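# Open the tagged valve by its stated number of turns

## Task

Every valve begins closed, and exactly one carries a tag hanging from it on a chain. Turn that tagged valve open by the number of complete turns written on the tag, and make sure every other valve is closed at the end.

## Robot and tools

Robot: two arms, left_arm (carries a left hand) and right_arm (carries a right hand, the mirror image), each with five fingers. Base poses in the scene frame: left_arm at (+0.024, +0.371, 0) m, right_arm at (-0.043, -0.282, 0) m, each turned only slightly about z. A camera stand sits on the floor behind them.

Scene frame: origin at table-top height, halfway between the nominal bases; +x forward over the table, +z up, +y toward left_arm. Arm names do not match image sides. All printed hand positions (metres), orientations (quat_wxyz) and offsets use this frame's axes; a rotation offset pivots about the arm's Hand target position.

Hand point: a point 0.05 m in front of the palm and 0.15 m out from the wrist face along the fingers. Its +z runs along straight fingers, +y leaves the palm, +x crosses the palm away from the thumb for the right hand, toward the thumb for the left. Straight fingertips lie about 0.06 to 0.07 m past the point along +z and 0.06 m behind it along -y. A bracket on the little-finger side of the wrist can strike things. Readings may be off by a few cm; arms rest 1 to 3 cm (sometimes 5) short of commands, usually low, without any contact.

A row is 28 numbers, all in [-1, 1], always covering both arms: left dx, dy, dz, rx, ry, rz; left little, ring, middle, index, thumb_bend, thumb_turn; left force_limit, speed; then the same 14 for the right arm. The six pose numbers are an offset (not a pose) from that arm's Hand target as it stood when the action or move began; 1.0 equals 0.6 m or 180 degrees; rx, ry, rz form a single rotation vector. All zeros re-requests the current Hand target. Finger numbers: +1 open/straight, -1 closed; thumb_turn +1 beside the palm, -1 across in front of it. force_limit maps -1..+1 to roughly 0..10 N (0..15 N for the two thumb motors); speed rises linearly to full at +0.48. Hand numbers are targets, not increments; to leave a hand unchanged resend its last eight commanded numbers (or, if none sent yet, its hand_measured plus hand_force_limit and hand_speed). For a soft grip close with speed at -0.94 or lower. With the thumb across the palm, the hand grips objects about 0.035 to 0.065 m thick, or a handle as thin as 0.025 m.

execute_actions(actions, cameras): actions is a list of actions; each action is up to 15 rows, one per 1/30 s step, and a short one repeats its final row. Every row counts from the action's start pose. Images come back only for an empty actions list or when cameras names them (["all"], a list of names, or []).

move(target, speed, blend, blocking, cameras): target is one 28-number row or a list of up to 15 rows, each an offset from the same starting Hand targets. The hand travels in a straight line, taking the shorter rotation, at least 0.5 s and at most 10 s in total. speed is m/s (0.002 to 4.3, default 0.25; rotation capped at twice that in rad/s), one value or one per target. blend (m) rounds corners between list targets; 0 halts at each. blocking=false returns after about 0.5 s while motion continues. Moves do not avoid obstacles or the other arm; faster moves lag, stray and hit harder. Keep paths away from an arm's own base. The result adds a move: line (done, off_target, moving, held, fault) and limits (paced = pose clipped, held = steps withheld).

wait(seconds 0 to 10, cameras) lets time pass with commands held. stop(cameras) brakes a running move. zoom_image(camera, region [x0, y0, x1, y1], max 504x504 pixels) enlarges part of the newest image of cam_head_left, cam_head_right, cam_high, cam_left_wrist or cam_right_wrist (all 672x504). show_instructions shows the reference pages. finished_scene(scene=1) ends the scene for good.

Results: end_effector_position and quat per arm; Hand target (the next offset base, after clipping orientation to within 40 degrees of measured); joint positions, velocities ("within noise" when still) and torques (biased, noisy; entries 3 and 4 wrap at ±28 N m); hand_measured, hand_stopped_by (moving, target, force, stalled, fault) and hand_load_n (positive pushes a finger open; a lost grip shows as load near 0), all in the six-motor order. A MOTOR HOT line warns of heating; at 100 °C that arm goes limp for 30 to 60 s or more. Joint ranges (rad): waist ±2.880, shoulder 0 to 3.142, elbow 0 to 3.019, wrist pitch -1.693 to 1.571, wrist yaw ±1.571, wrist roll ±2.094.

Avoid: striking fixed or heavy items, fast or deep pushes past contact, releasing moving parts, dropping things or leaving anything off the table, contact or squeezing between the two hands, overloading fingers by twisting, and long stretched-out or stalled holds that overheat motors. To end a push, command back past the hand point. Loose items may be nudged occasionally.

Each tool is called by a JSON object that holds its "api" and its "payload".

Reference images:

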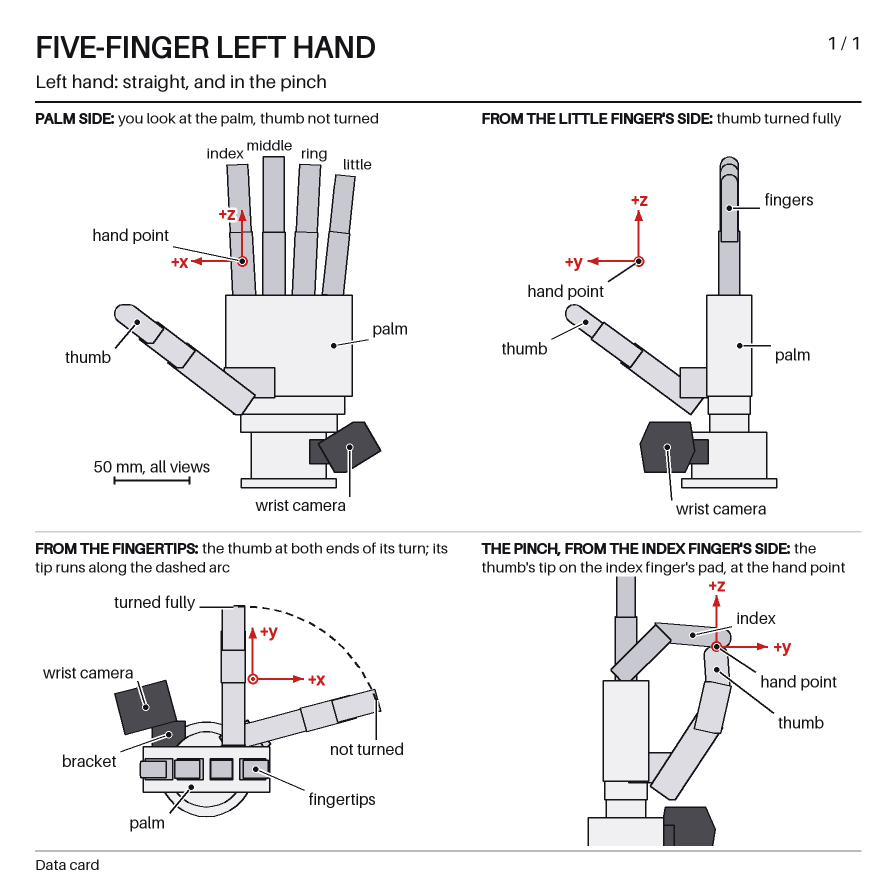

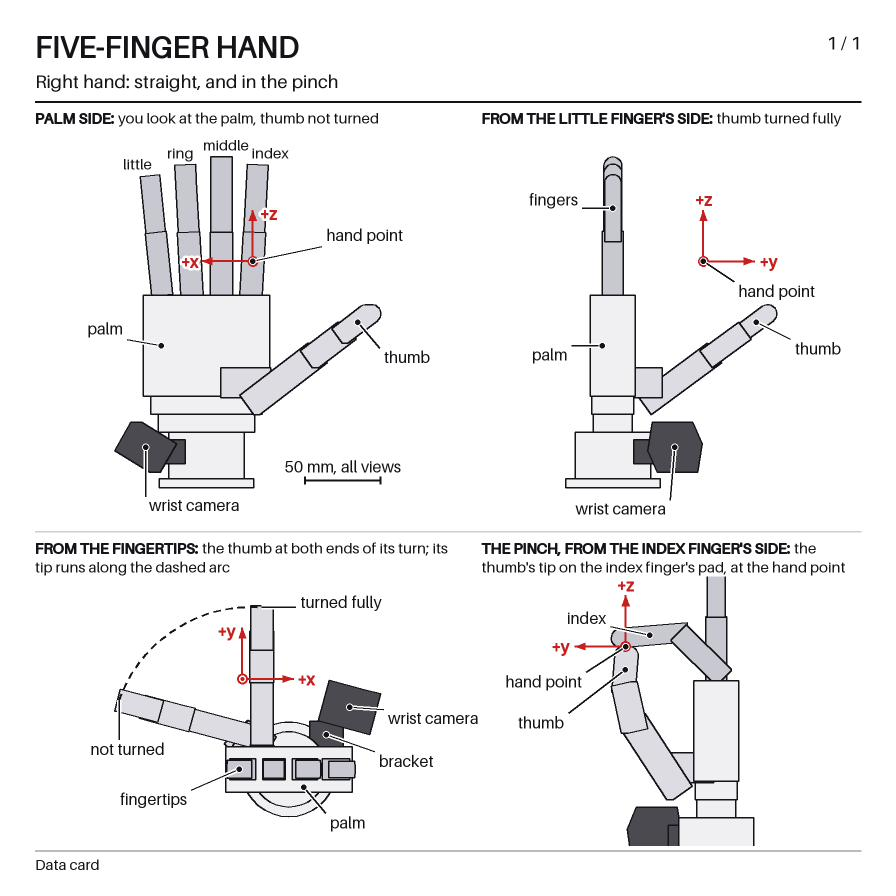

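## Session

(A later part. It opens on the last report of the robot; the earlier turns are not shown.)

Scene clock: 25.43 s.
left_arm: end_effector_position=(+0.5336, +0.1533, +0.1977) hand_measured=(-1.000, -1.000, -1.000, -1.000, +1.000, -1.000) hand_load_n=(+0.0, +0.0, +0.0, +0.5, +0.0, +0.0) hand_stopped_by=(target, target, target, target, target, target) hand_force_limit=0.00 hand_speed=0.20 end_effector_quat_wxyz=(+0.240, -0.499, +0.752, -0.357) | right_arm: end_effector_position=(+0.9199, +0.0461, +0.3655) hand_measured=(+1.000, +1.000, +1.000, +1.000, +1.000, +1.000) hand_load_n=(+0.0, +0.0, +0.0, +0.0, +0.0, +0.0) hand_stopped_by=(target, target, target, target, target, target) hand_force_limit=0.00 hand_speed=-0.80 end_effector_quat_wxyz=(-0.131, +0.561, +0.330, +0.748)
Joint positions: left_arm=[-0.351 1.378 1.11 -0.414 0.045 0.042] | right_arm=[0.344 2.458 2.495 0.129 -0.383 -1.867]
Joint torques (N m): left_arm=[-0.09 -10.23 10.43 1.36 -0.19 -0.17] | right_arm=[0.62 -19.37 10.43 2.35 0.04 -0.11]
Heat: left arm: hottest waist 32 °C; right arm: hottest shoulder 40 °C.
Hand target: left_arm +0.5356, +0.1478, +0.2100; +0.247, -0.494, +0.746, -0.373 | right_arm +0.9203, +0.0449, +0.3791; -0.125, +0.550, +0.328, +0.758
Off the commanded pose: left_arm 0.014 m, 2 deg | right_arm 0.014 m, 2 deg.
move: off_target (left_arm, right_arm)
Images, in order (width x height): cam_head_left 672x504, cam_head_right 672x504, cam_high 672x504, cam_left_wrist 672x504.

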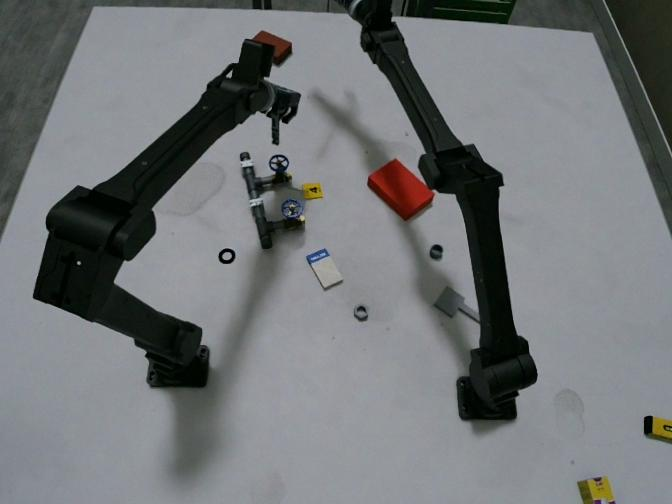

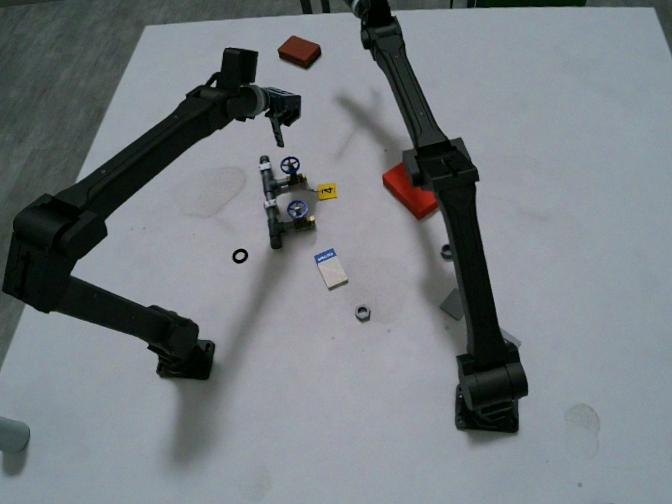

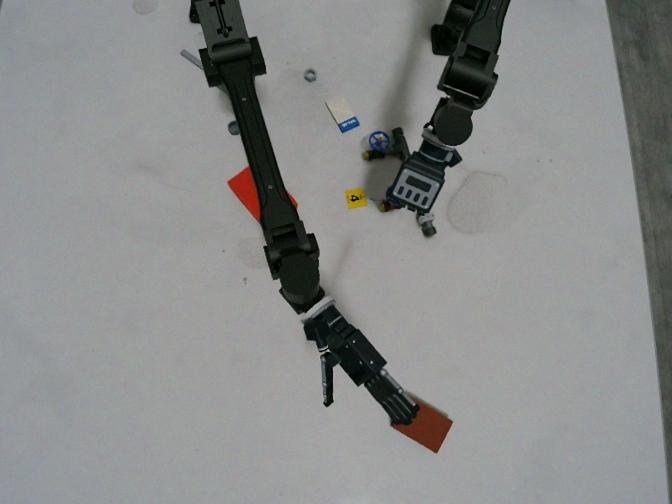

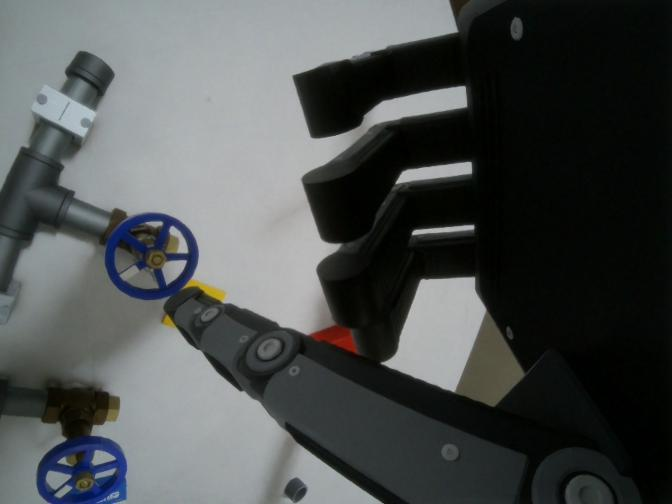

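{"api": "move", "payload": {"target": [0,-0.01,-0.07,0,0,0,-1,-1,-1,-1,1,-1,0,0.2, 0,0,0,0,0,0,1,1,1,1,1,1,0,-0.8], "speed": 0.1, "cameras": ["cam_head_left","cam_head_right","cam_left_wrist"]}}

{"api": "zoom_image", "payload": {"camera": "cam_head_left", "region": [240, 120, 320, 200]}}

{"api": "zoom_image", "payload": {"camera": "cam_head_right", "region": [250, 120, 330, 200]}}

{"api": "zoom_image", "payload": {"camera": "cam_left_wrist", "region": [60, 180, 260, 380]}}

Scene clock: 27.03 s.
left_arm: end_effector_position=(+0.5337, +0.1519, +0.1669) hand_measured=(-1.000, -1.000, -1.000, -1.000, +1.000, -1.000) hand_load_n=(+0.0, +0.0, +0.0, +0.5, +0.0, +0.0) hand_stopped_by=(target, target, target, target, target, target) hand_force_limit=0.00 hand_speed=0.20 end_effector_quat_wxyz=(+0.247, -0.499, +0.747, -0.364) | right_arm: end_effector_position=(+0.9199, +0.0461, +0.3655) hand_measured=(+1.000, +1.000, +1.000, +1.000, +1.000, +1.000) hand_load_n=(+0.0, +0.0, +0.0, +0.0, +0.0, +0.0) hand_stopped_by=(target, target, target, target, target, target) hand_force_limit=0.00 hand_speed=-0.80 end_effector_quat_wxyz=(-0.131, +0.561, +0.330, +0.748)
Joint positions: left_arm=[-0.356 1.397 1.033 -0.297 0.036 0.035] | right_arm=[0.344 2.458 2.495 0.129 -0.383 -1.867]
Joint torques (N m): left_arm=[-0.38 -9.29 10.09 1.32 -0.2 -0.16] | right_arm=[0.56 -19.37 10.44 2.35 0.04 -0.11]
Heat: left arm: hottest waist 32 °C; right arm: hottest shoulder 40 °C.
Hand target: left_arm +0.5356, +0.1418, +0.1680; +0.247, -0.494, +0.746, -0.373 | right_arm +0.9203, +0.0449, +0.3791; -0.125, +0.550, +0.328, +0.758
Off the commanded pose: left_arm 0.010 m, 1 deg | right_arm 0.014 m, 2 deg.
move: off_target (right_arm)
Images, in order (width x height): cam_head_left 672x504, cam_head_right 672x504, cam_left_wrist 672x504.

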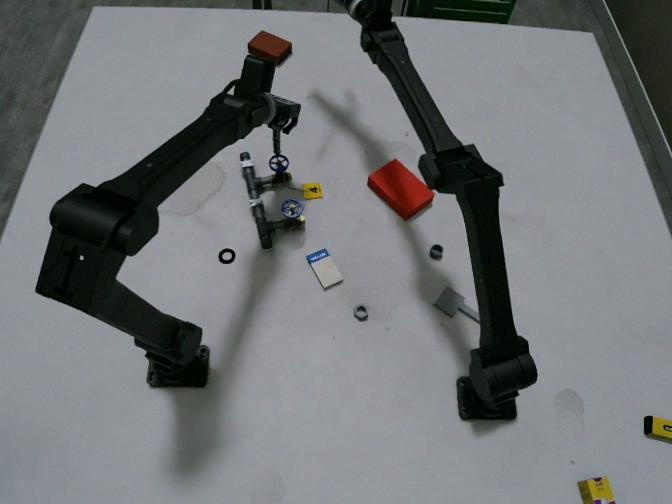

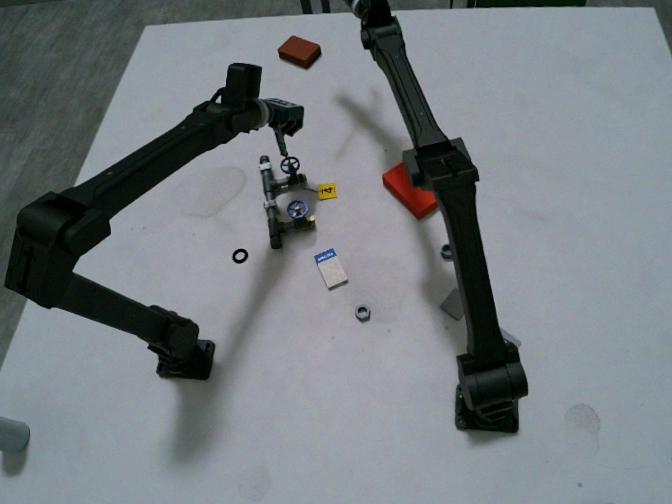

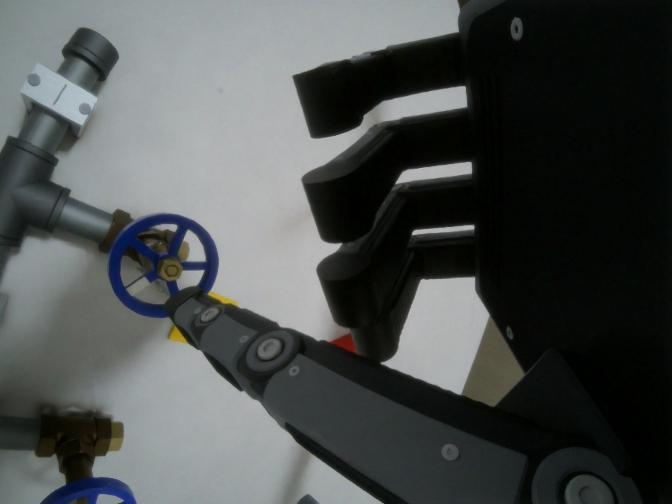

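Scaled by 6.300 from the camera's 672x504 image, which has a finer 960x720 frame.

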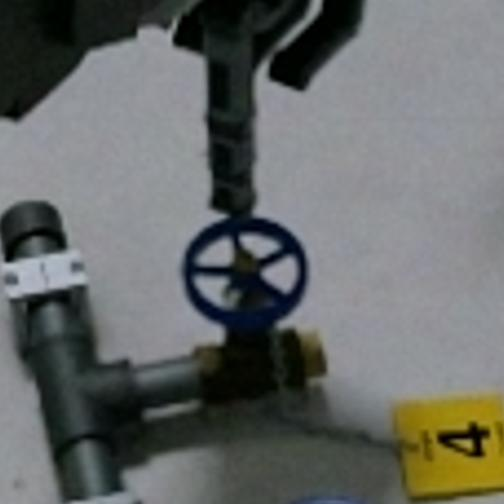

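Scaled by 6.300 from the camera's 672x504 image, which has a finer 960x720 frame.

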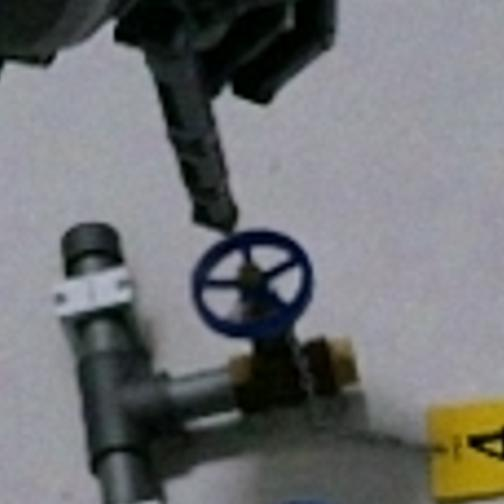

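Scaled by 2.520 from the camera's 672x504 image, which has a finer 960x720 frame.

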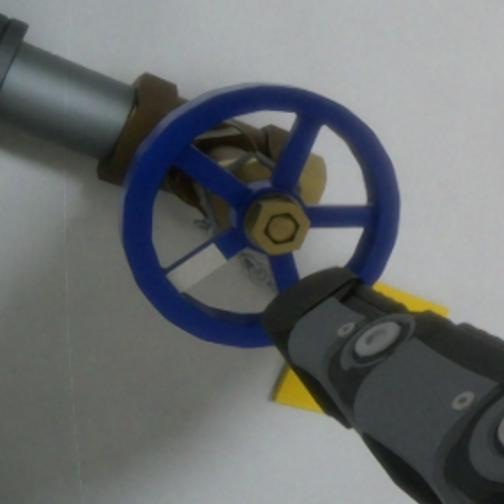

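{"api": "move", "payload": {"target": [0.0233,-0.0133,-0.03,0,0,0,-1,-1,-1,-1,1,-1,0,0.2, 0,0,0,0,0,0,1,1,1,1,1,1,0,-0.8], "speed": 0.06, "cameras": ["cam_head_left","cam_head_right","cam_left_wrist"]}}

{"api": "zoom_image", "payload": {"camera": "cam_head_left", "region": [240, 120, 320, 200]}}

{"api": "zoom_image", "payload": {"camera": "cam_head_right", "region": [250, 120, 330, 200]}}

{"api": "zoom_image", "payload": {"camera": "cam_left_wrist", "region": [60, 180, 260, 380]}}

Scene clock: 29.37 s.
left_arm: end_effector_position=(+0.5440, +0.1453, +0.1432) hand_measured=(-1.000, -1.000, -1.000, -1.000, +1.000, -1.000) hand_load_n=(+0.0, +0.0, +0.0, +0.0, +0.0, +0.0) hand_stopped_by=(target, target, target, target, target, target) hand_force_limit=0.00 hand_speed=0.20 end_effector_quat_wxyz=(+0.244, -0.500, +0.749, -0.360) | right_arm: end_effector_position=(+0.9199, +0.0461, +0.3655) hand_measured=(+1.000, +1.000, +1.000, +1.000, +1.000, +1.000) hand_load_n=(+0.0, +0.0, +0.0, +0.0, +0.0, +0.0) hand_stopped_by=(target, target, target, target, target, target) hand_force_limit=0.00 hand_speed=-0.80 end_effector_quat_wxyz=(-0.131, +0.561, +0.330, +0.748)
Joint positions: left_arm=[-0.362 1.457 1.033 -0.248 0.031 0.032] | right_arm=[0.344 2.458 2.495 0.129 -0.383 -1.867]
Joint torques (N m): left_arm=[-0.5 -9.29 11.08 1.47 -0.16 -0.17] | right_arm=[0.56 -19.43 10.44 2.35 0.05 -0.11]
Heat: left arm: hottest waist 32 °C; right arm: hottest shoulder 41 °C.
Hand target: left_arm +0.5496, +0.1338, +0.1500; +0.247, -0.494, +0.746, -0.373 | right_arm +0.9203, +0.0449, +0.3791; -0.125, +0.550, +0.328, +0.758
Off the commanded pose: left_arm 0.015 m, 2 deg | right_arm 0.014 m, 2 deg.
move: off_target (left_arm, right_arm)
Images, in order (width x height): cam_head_left 672x504, cam_head_right 672x504, cam_left_wrist 672x504.

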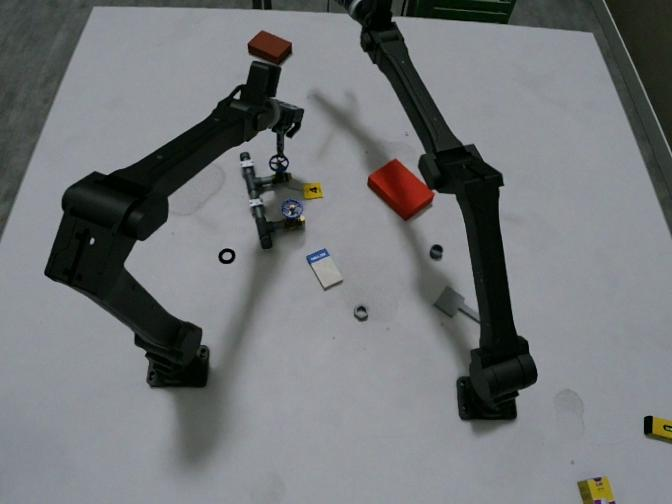

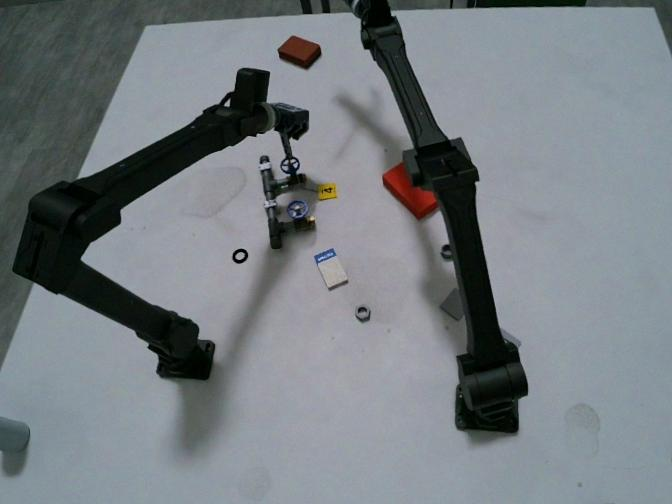

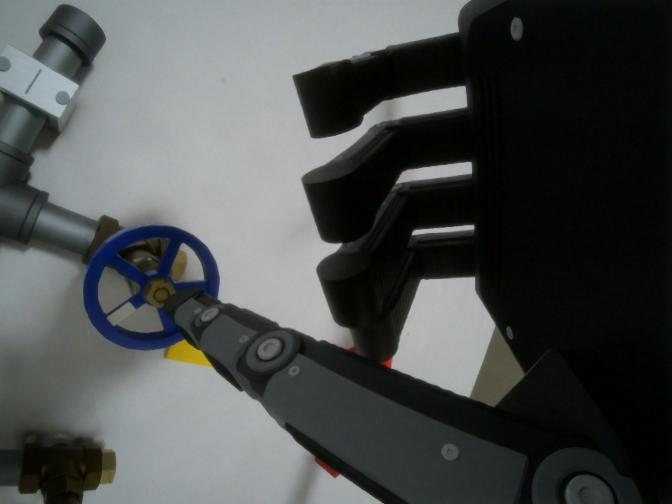

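Scaled by 6.300 from the camera's 672x504 image, which has a finer 960x720 frame.

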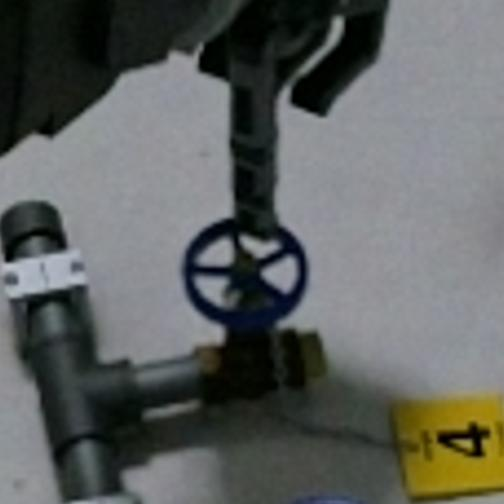

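Scaled by 6.300 from the camera's 672x504 image, which has a finer 960x720 frame.

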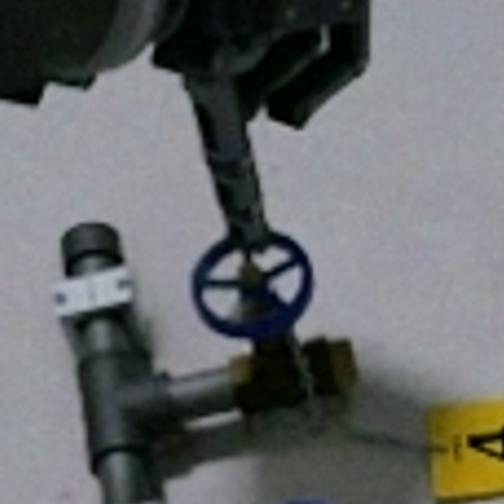

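Scaled by 2.520 from the camera's 672x504 image, which has a finer 960x720 frame.

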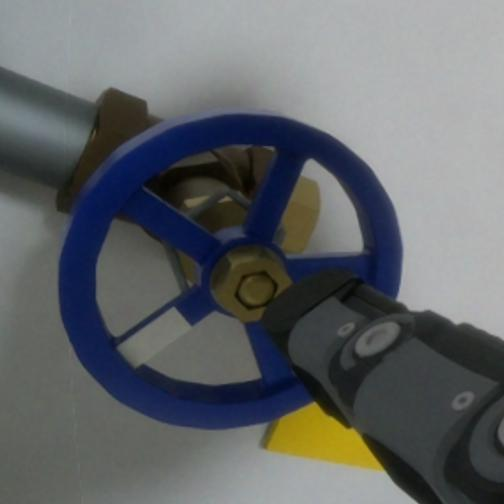

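{"api": "move", "payload": {"target": [0,0,-0.012,0,0,0,-1,-1,-1,-1,1,-1,0,0.2, 0,0,0,0,0,0,1,1,1,1,1,1,0,-0.8], "speed": 0.04, "cameras": ["cam_head_left","cam_head_right","cam_left_wrist"]}}

{"api": "zoom_image", "payload": {"camera": "cam_head_left", "region": [250, 130, 310, 190]}}

{"api": "zoom_image", "payload": {"camera": "cam_head_right", "region": [260, 130, 320, 190]}}

{"api": "zoom_image", "payload": {"camera": "cam_left_wrist", "region": [60, 200, 260, 380]}}

Scene clock: 32.37 s.
left_arm: end_effector_position=(+0.5480, +0.1439, +0.1458) hand_measured=(-1.000, -1.000, -1.000, -1.000, +1.000, -1.000) hand_load_n=(+0.5, +0.5, +0.0, +0.0, +0.0, +0.0) hand_stopped_by=(target, target, target, target, target, target) hand_force_limit=0.00 hand_speed=0.20 end_effector_quat_wxyz=(+0.249, -0.498, +0.746, -0.366) | right_arm: end_effector_position=(+0.9199, +0.0461, +0.3655) hand_measured=(+1.000, +1.000, +1.000, +1.000, +1.000, +1.000) hand_load_n=(+0.0, +0.0, +0.0, +0.0, +0.0, +0.0) hand_stopped_by=(target, target, target, target, target, target) hand_force_limit=0.00 hand_speed=-0.80 end_effector_quat_wxyz=(-0.131, +0.561, +0.330, +0.748)
Joint positions: left_arm=[-0.362 1.458 1.033 -0.228 0.031 0.032] | right_arm=[0.344 2.458 2.495 0.129 -0.383 -1.867]
Joint torques (N m): left_arm=[-0.56 -8.82 9.66 1.54 -0.21 -0.14] | right_arm=[0.56 -19.43 10.45 2.33 0.04 -0.11]
Heat: left arm: hottest waist 32 °C; right arm: hottest shoulder 41 °C.
Hand target: left_arm +0.5496, +0.1338, +0.1428; +0.247, -0.494, +0.746, -0.373 | right_arm +0.9203, +0.0449, +0.3791; -0.125, +0.550, +0.328, +0.758
Off the commanded pose: left_arm 0.011 m, 1 deg | right_arm 0.014 m, 2 deg.
move: off_target (left_arm, right_arm)
Images, in order (width x height): cam_head_left 672x504, cam_head_right 672x504, cam_left_wrist 672x504.

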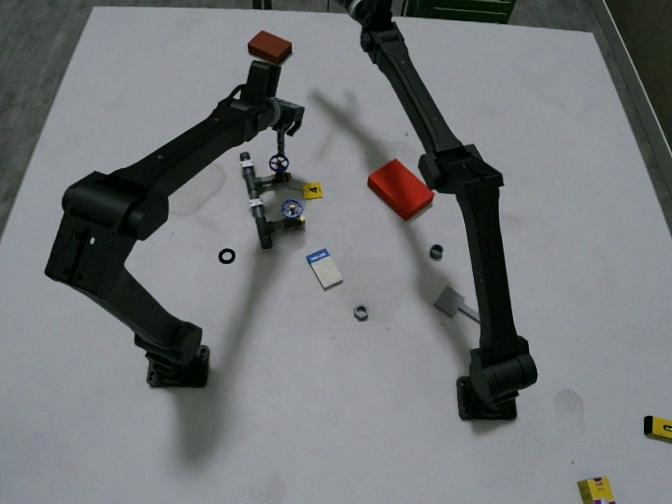

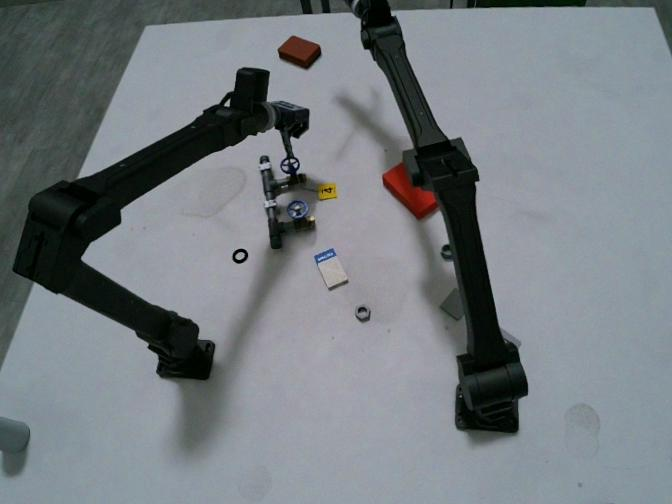

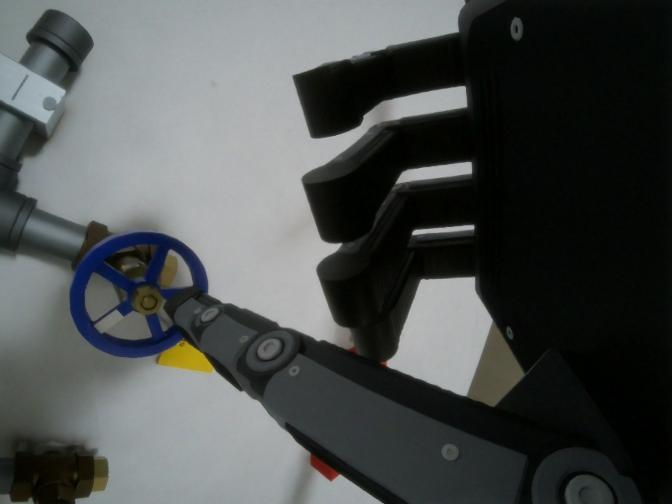

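Scaled by 8.400 from the camera's 672x504 image, which has a finer 960x720 frame.

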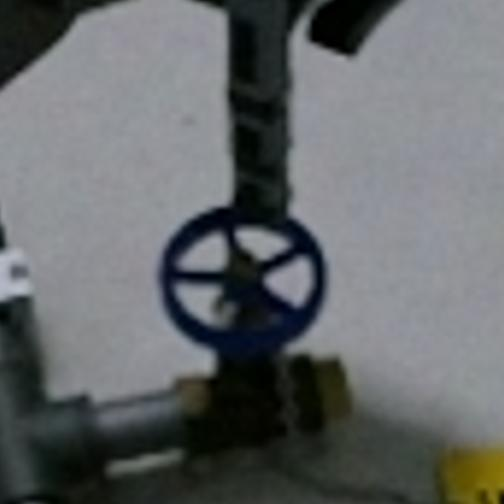

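Scaled by 8.400 from the camera's 672x504 image, which has a finer 960x720 frame.

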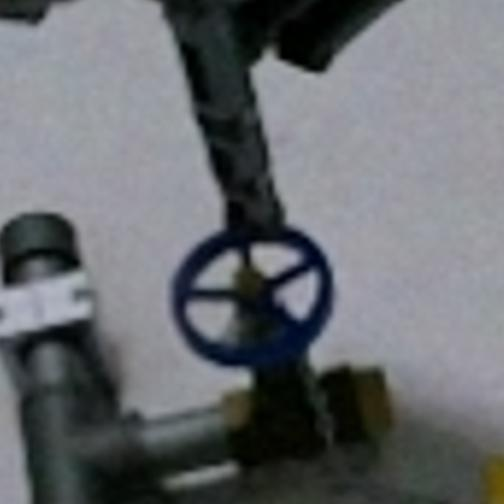

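Scaled by 2.520 from the camera's 672x504 image, which has a finer 960x720 frame.

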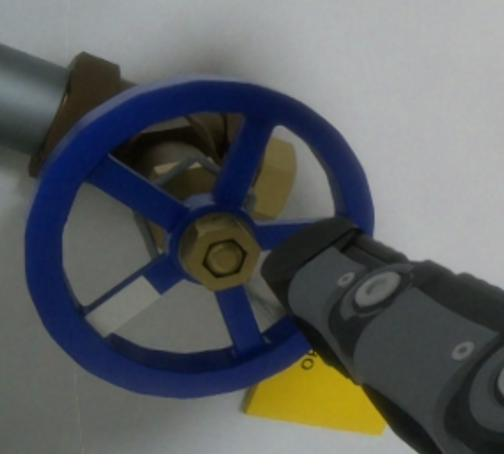

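{"api": "move", "payload": {"target": [-0.0083,0,-0.028,0,0,0,-1,-1,-1,-1,1,-1,0,0.2, 0,0,0,0,0,0,1,1,1,1,1,1,0,-0.8], "speed": 0.05, "cameras": ["cam_head_left","cam_head_right","cam_left_wrist"]}}

{"api": "zoom_image", "payload": {"camera": "cam_head_left", "region": [250, 130, 310, 190]}}

{"api": "zoom_image", "payload": {"camera": "cam_head_right", "region": [260, 130, 320, 190]}}

{"api": "zoom_image", "payload": {"camera": "cam_left_wrist", "region": [60, 200, 260, 380]}}

Scene clock: 33.63 s.
left_arm: end_effector_position=(+0.5447, +0.1447, +0.1294) hand_measured=(-1.000, -1.000, -1.000, -1.000, +1.000, -1.000) hand_load_n=(+0.0, +0.0, +0.0, +0.0, +0.0, +0.0) hand_stopped_by=(target, target, target, target, target, target) hand_force_limit=0.00 hand_speed=0.20 end_effector_quat_wxyz=(+0.250, -0.498, +0.745, -0.367) | right_arm: end_effector_position=(+0.9199, +0.0461, +0.3655) hand_measured=(+1.000, +1.000, +1.000, +1.000, +1.000, +1.000) hand_load_n=(+0.0, +0.0, +0.0, +0.0, +0.0, +0.0) hand_stopped_by=(target, target, target, target, target, target) hand_force_limit=0.00 hand_speed=-0.80 end_effector_quat_wxyz=(-0.131, +0.561, +0.330, +0.748)
Joint positions: left_arm=[-0.363 1.469 0.996 -0.179 0.028 0.03] | right_arm=[0.344 2.458 2.495 0.129 -0.383 -1.867]
Joint torques (N m): left_arm=[-0.62 -8.88 9.47 1.4 -0.19 -0.15] | right_arm=[0.56 -19.37 10.47 2.36 0.05 -0.11]
Heat: left arm: hottest waist 32 °C; right arm: hottest shoulder 41 °C.
Hand target: left_arm +0.5446, +0.1338, +0.1260; +0.247, -0.494, +0.746, -0.373 | right_arm +0.9203, +0.0449, +0.3791; -0.125, +0.550, +0.328, +0.758
Off the commanded pose: left_arm 0.011 m, 1 deg | right_arm 0.014 m, 2 deg.
move: off_target (left_arm, right_arm)
Images, in order (width x height): cam_head_left 672x504, cam_head_right 672x504, cam_left_wrist 672x504.

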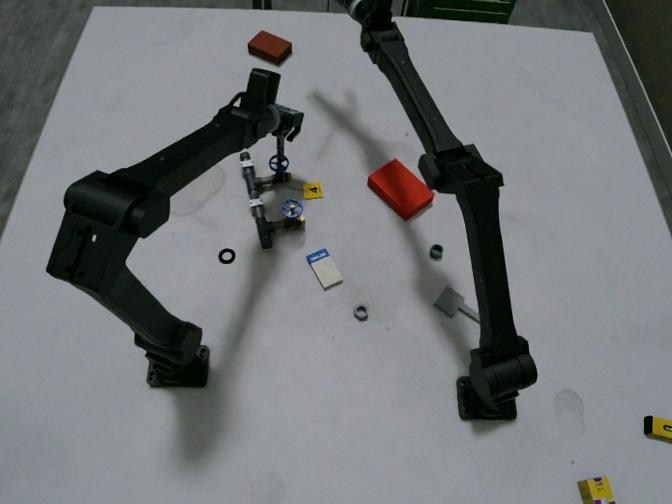

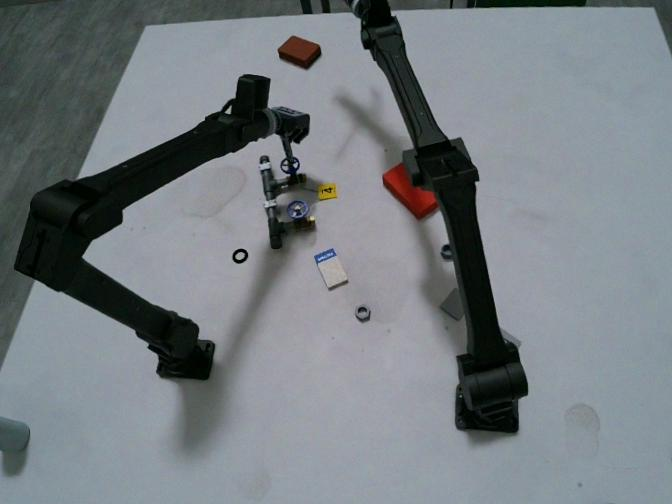

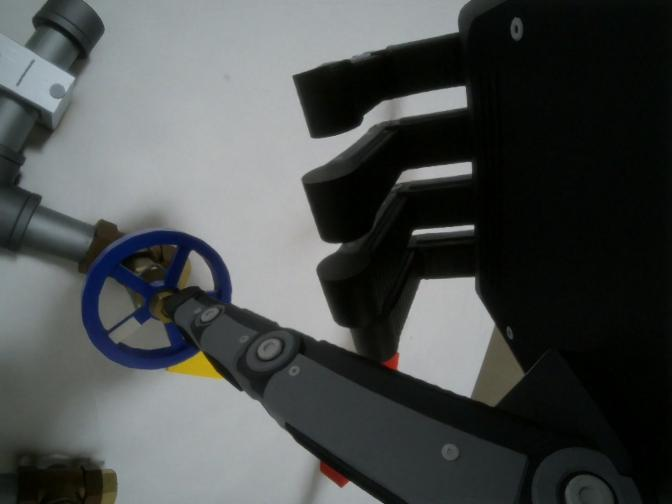

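Scaled by 8.400 from the camera's 672x504 image, which has a finer 960x720 frame.

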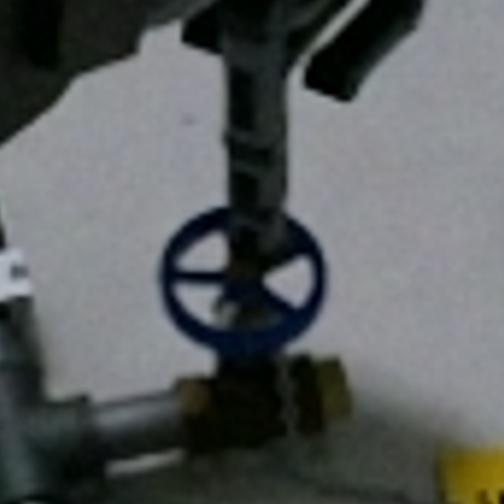

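Scaled by 8.400 from the camera's 672x504 image, which has a finer 960x720 frame.

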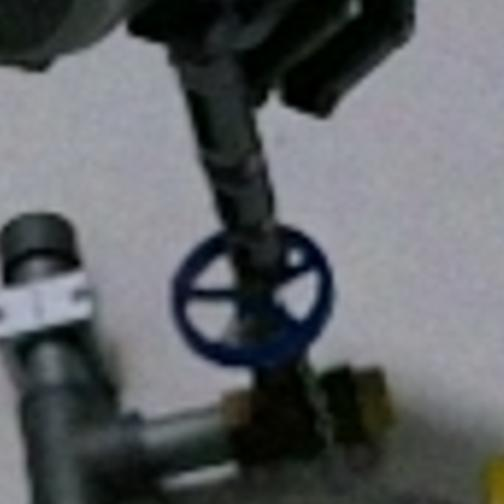

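Scaled by 2.520 from the camera's 672x504 image, which has a finer 960x720 frame.

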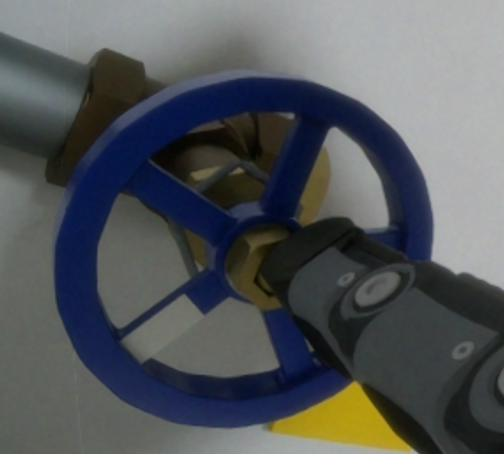

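{"api": "move", "payload": {"target": [0,-0.0145,0,0,0,0,-1,-1,-1,-1,1,-1,0,0.2, 0,0,0,0,0,0,1,1,1,1,1,1,0,-0.8], "speed": 0.05, "cameras": ["cam_head_left","cam_head_right","cam_left_wrist"]}}

{"api": "zoom_image", "payload": {"camera": "cam_head_left", "region": [250, 130, 310, 190]}}

{"api": "zoom_image", "payload": {"camera": "cam_head_right", "region": [260, 130, 320, 190]}}

{"api": "zoom_image", "payload": {"camera": "cam_left_wrist", "region": [60, 200, 260, 380]}}

Scene clock: 34.93 s.
left_arm: end_effector_position=(+0.5434, +0.1407, +0.1283) hand_measured=(-1.000, -1.000, -1.000, -1.000, +1.000, -1.000) hand_load_n=(+0.0, +0.0, +0.0, -0.5, +0.0, -1.5) hand_stopped_by=(target, target, target, target, target, target) hand_force_limit=0.00 hand_speed=0.20 end_effector_quat_wxyz=(+0.255, -0.494, +0.748, -0.363) | right_arm: end_effector_position=(+0.9199, +0.0461, +0.3655) hand_measured=(+1.000, +1.000, +1.000, +1.000, +1.000, +1.000) hand_load_n=(+0.0, +0.0, +0.0, +0.0, +0.0, +0.0) hand_stopped_by=(target, target, target, target, target, target) hand_force_limit=0.00 hand_speed=-0.80 end_effector_quat_wxyz=(-0.131, +0.561, +0.330, +0.748)
Joint positions: left_arm=[-0.377 1.47 0.996 -0.178 0.011 0.036] | right_arm=[0.344 2.458 2.495 0.129 -0.383 -1.867]
Joint torques (N m): left_arm=[-0.32 -8.06 10.04 1.33 -0.13 -0.27] | right_arm=[0.5 -19.37 10.44 2.36 0.04 -0.1]
Heat: left arm: hottest waist 32 °C; right arm: hottest shoulder 41 °C.
Hand target: left_arm +0.5446, +0.1251, +0.1260; +0.247, -0.494, +0.746, -0.373 | right_arm +0.9203, +0.0449, +0.3791; -0.125, +0.550, +0.328, +0.758
Off the commanded pose: left_arm 0.016 m, 1 deg | right_arm 0.014 m, 2 deg.
move: off_target (left_arm, right_arm)
Images, in order (width x height): cam_head_left 672x504, cam_head_right 672x504, cam_left_wrist 672x504.

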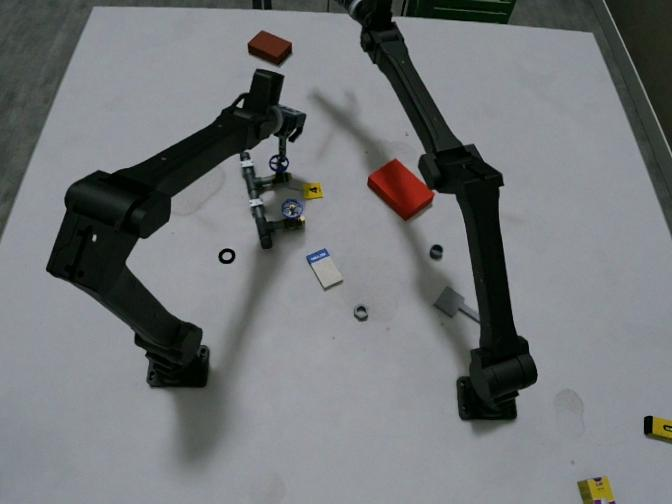

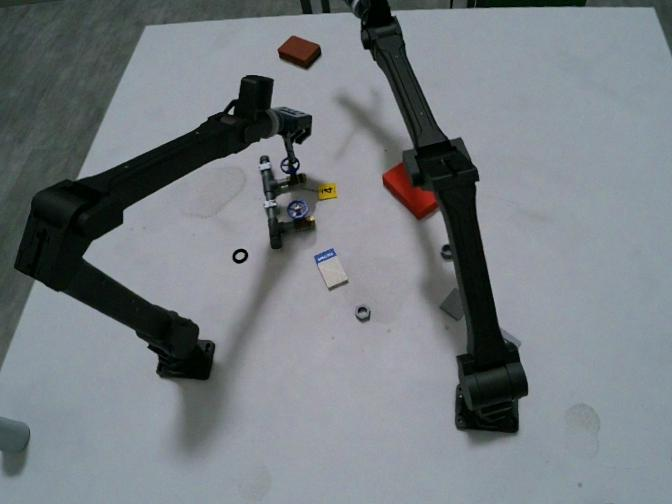

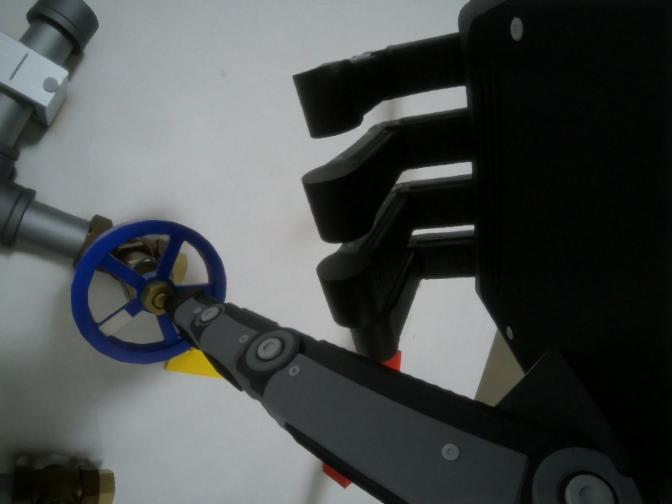

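Scaled by 8.400 from the camera's 672x504 image, which has a finer 960x720 frame.

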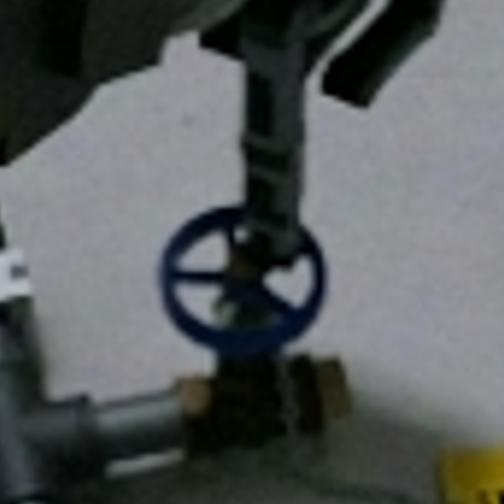

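Scaled by 8.400 from the camera's 672x504 image, which has a finer 960x720 frame.

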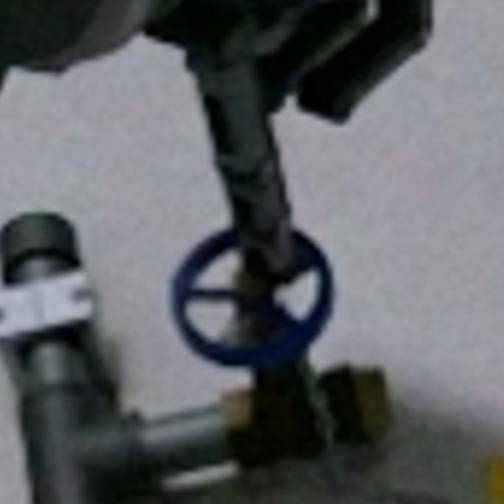

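Scaled by 2.520 from the camera's 672x504 image, which has a finer 960x720 frame.

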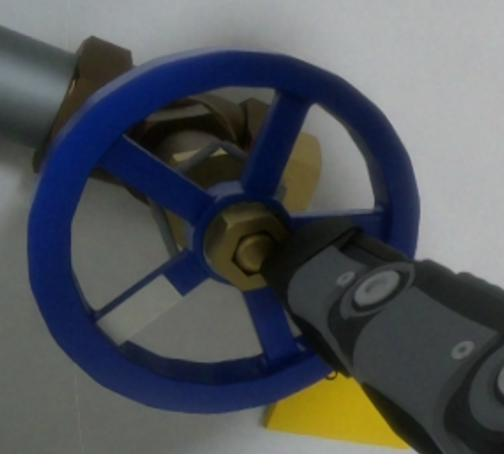

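{"api": "move", "payload": {"target": [-0.0083,-0.0067,0.022,0,0,0,-1,-1,-1,-1,1,-1,0,0.2, 0,0,0,0,0,0,1,1,1,1,1,1,0,-0.8], "speed": 0.05, "cameras": ["cam_head_left","cam_head_right","cam_left_wrist"]}}

{"api": "zoom_image", "payload": {"camera": "cam_head_left", "region": [250, 130, 310, 190]}}

{"api": "zoom_image", "payload": {"camera": "cam_head_right", "region": [260, 130, 320, 190]}}

{"api": "zoom_image", "payload": {"camera": "cam_left_wrist", "region": [60, 200, 260, 380]}}

Scene clock: 36.47 s.
left_arm: end_effector_position=(+0.5336, +0.1230, +0.1273) hand_measured=(-1.000, -1.000, -1.000, -1.000, +1.000, -1.000) hand_load_n=(+0.0, +0.0, +0.0, +0.0, +0.0, +0.0) hand_stopped_by=(target, target, target, target, target, target) hand_force_limit=0.00 hand_speed=0.20 end_effector_quat_wxyz=(+0.241, -0.492, +0.752, -0.367) | right_arm: end_effector_position=(+0.9199, +0.0461, +0.3655) hand_measured=(+1.000, +1.000, +1.000, +1.000, +1.000, +1.000) hand_load_n=(+0.0, +0.0, +0.0, +0.0, -0.5, +0.0) hand_stopped_by=(target, target, target, target, target, target) hand_force_limit=0.00 hand_speed=-0.80 end_effector_quat_wxyz=(-0.131, +0.561, +0.330, +0.748)
Joint positions: left_arm=[-0.409 1.47 0.996 -0.187 0.013 0.012] | right_arm=[0.344 2.458 2.495 0.129 -0.383 -1.867]
Joint torques (N m): left_arm=[-0.21 -10.52 11.26 0.47 -0.19 -0.19] | right_arm=[0.56 -19.37 10.44 2.36 0.04 -0.11]
Heat: left arm: hottest waist 32 °C; right arm: hottest shoulder 41 °C.
Hand target: left_arm +0.5397, +0.1211, +0.1392; +0.247, -0.494, +0.746, -0.373 | right_arm +0.9203, +0.0449, +0.3791; -0.125, +0.550, +0.328, +0.758
Off the commanded pose: left_arm 0.013 m, 1 deg | right_arm 0.014 m, 2 deg.
move: off_target (left_arm, right_arm)
Images, in order (width x height): cam_head_left 672x504, cam_head_right 672x504, cam_left_wrist 672x504.

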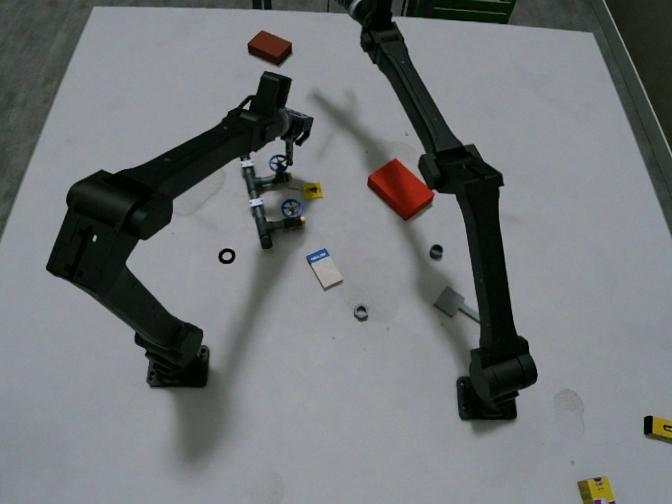

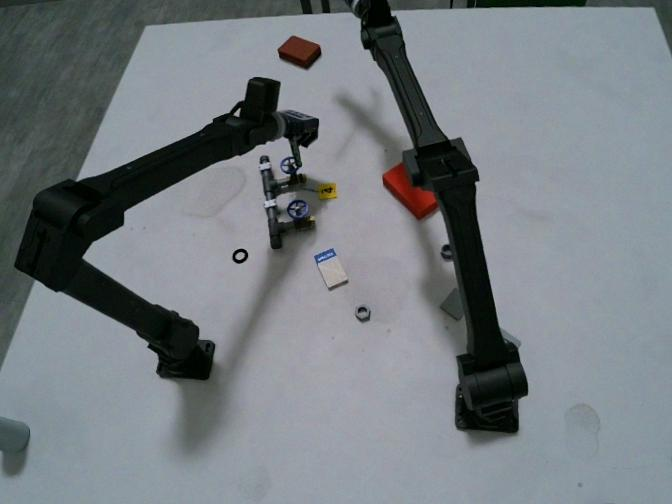

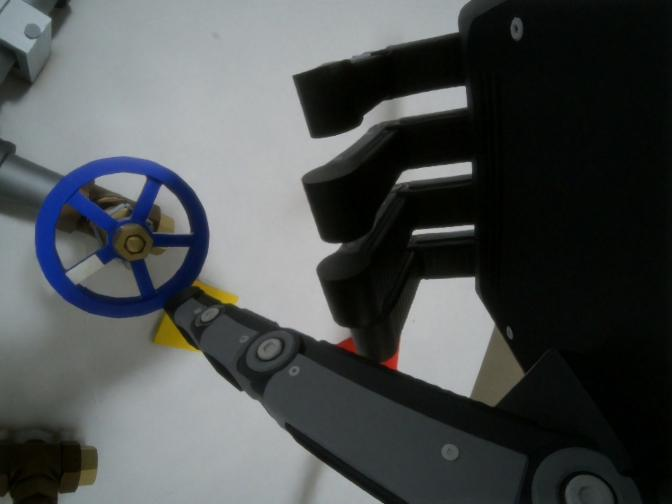

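Scaled by 8.400 from the camera's 672x504 image, which has a finer 960x720 frame.

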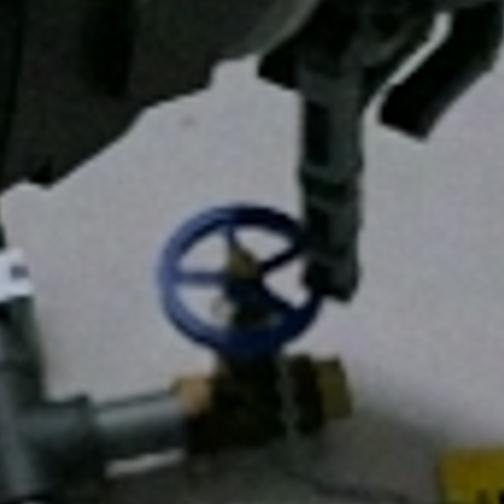

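Scaled by 8.400 from the camera's 672x504 image, which has a finer 960x720 frame.

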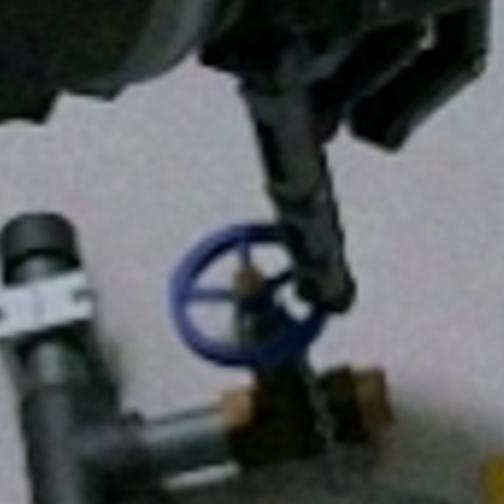

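Scaled by 2.520 from the camera's 672x504 image, which has a finer 960x720 frame.

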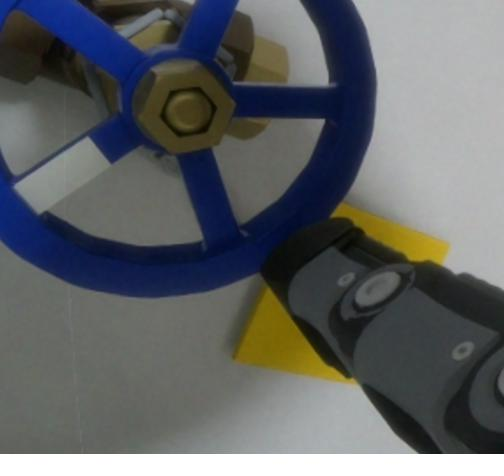

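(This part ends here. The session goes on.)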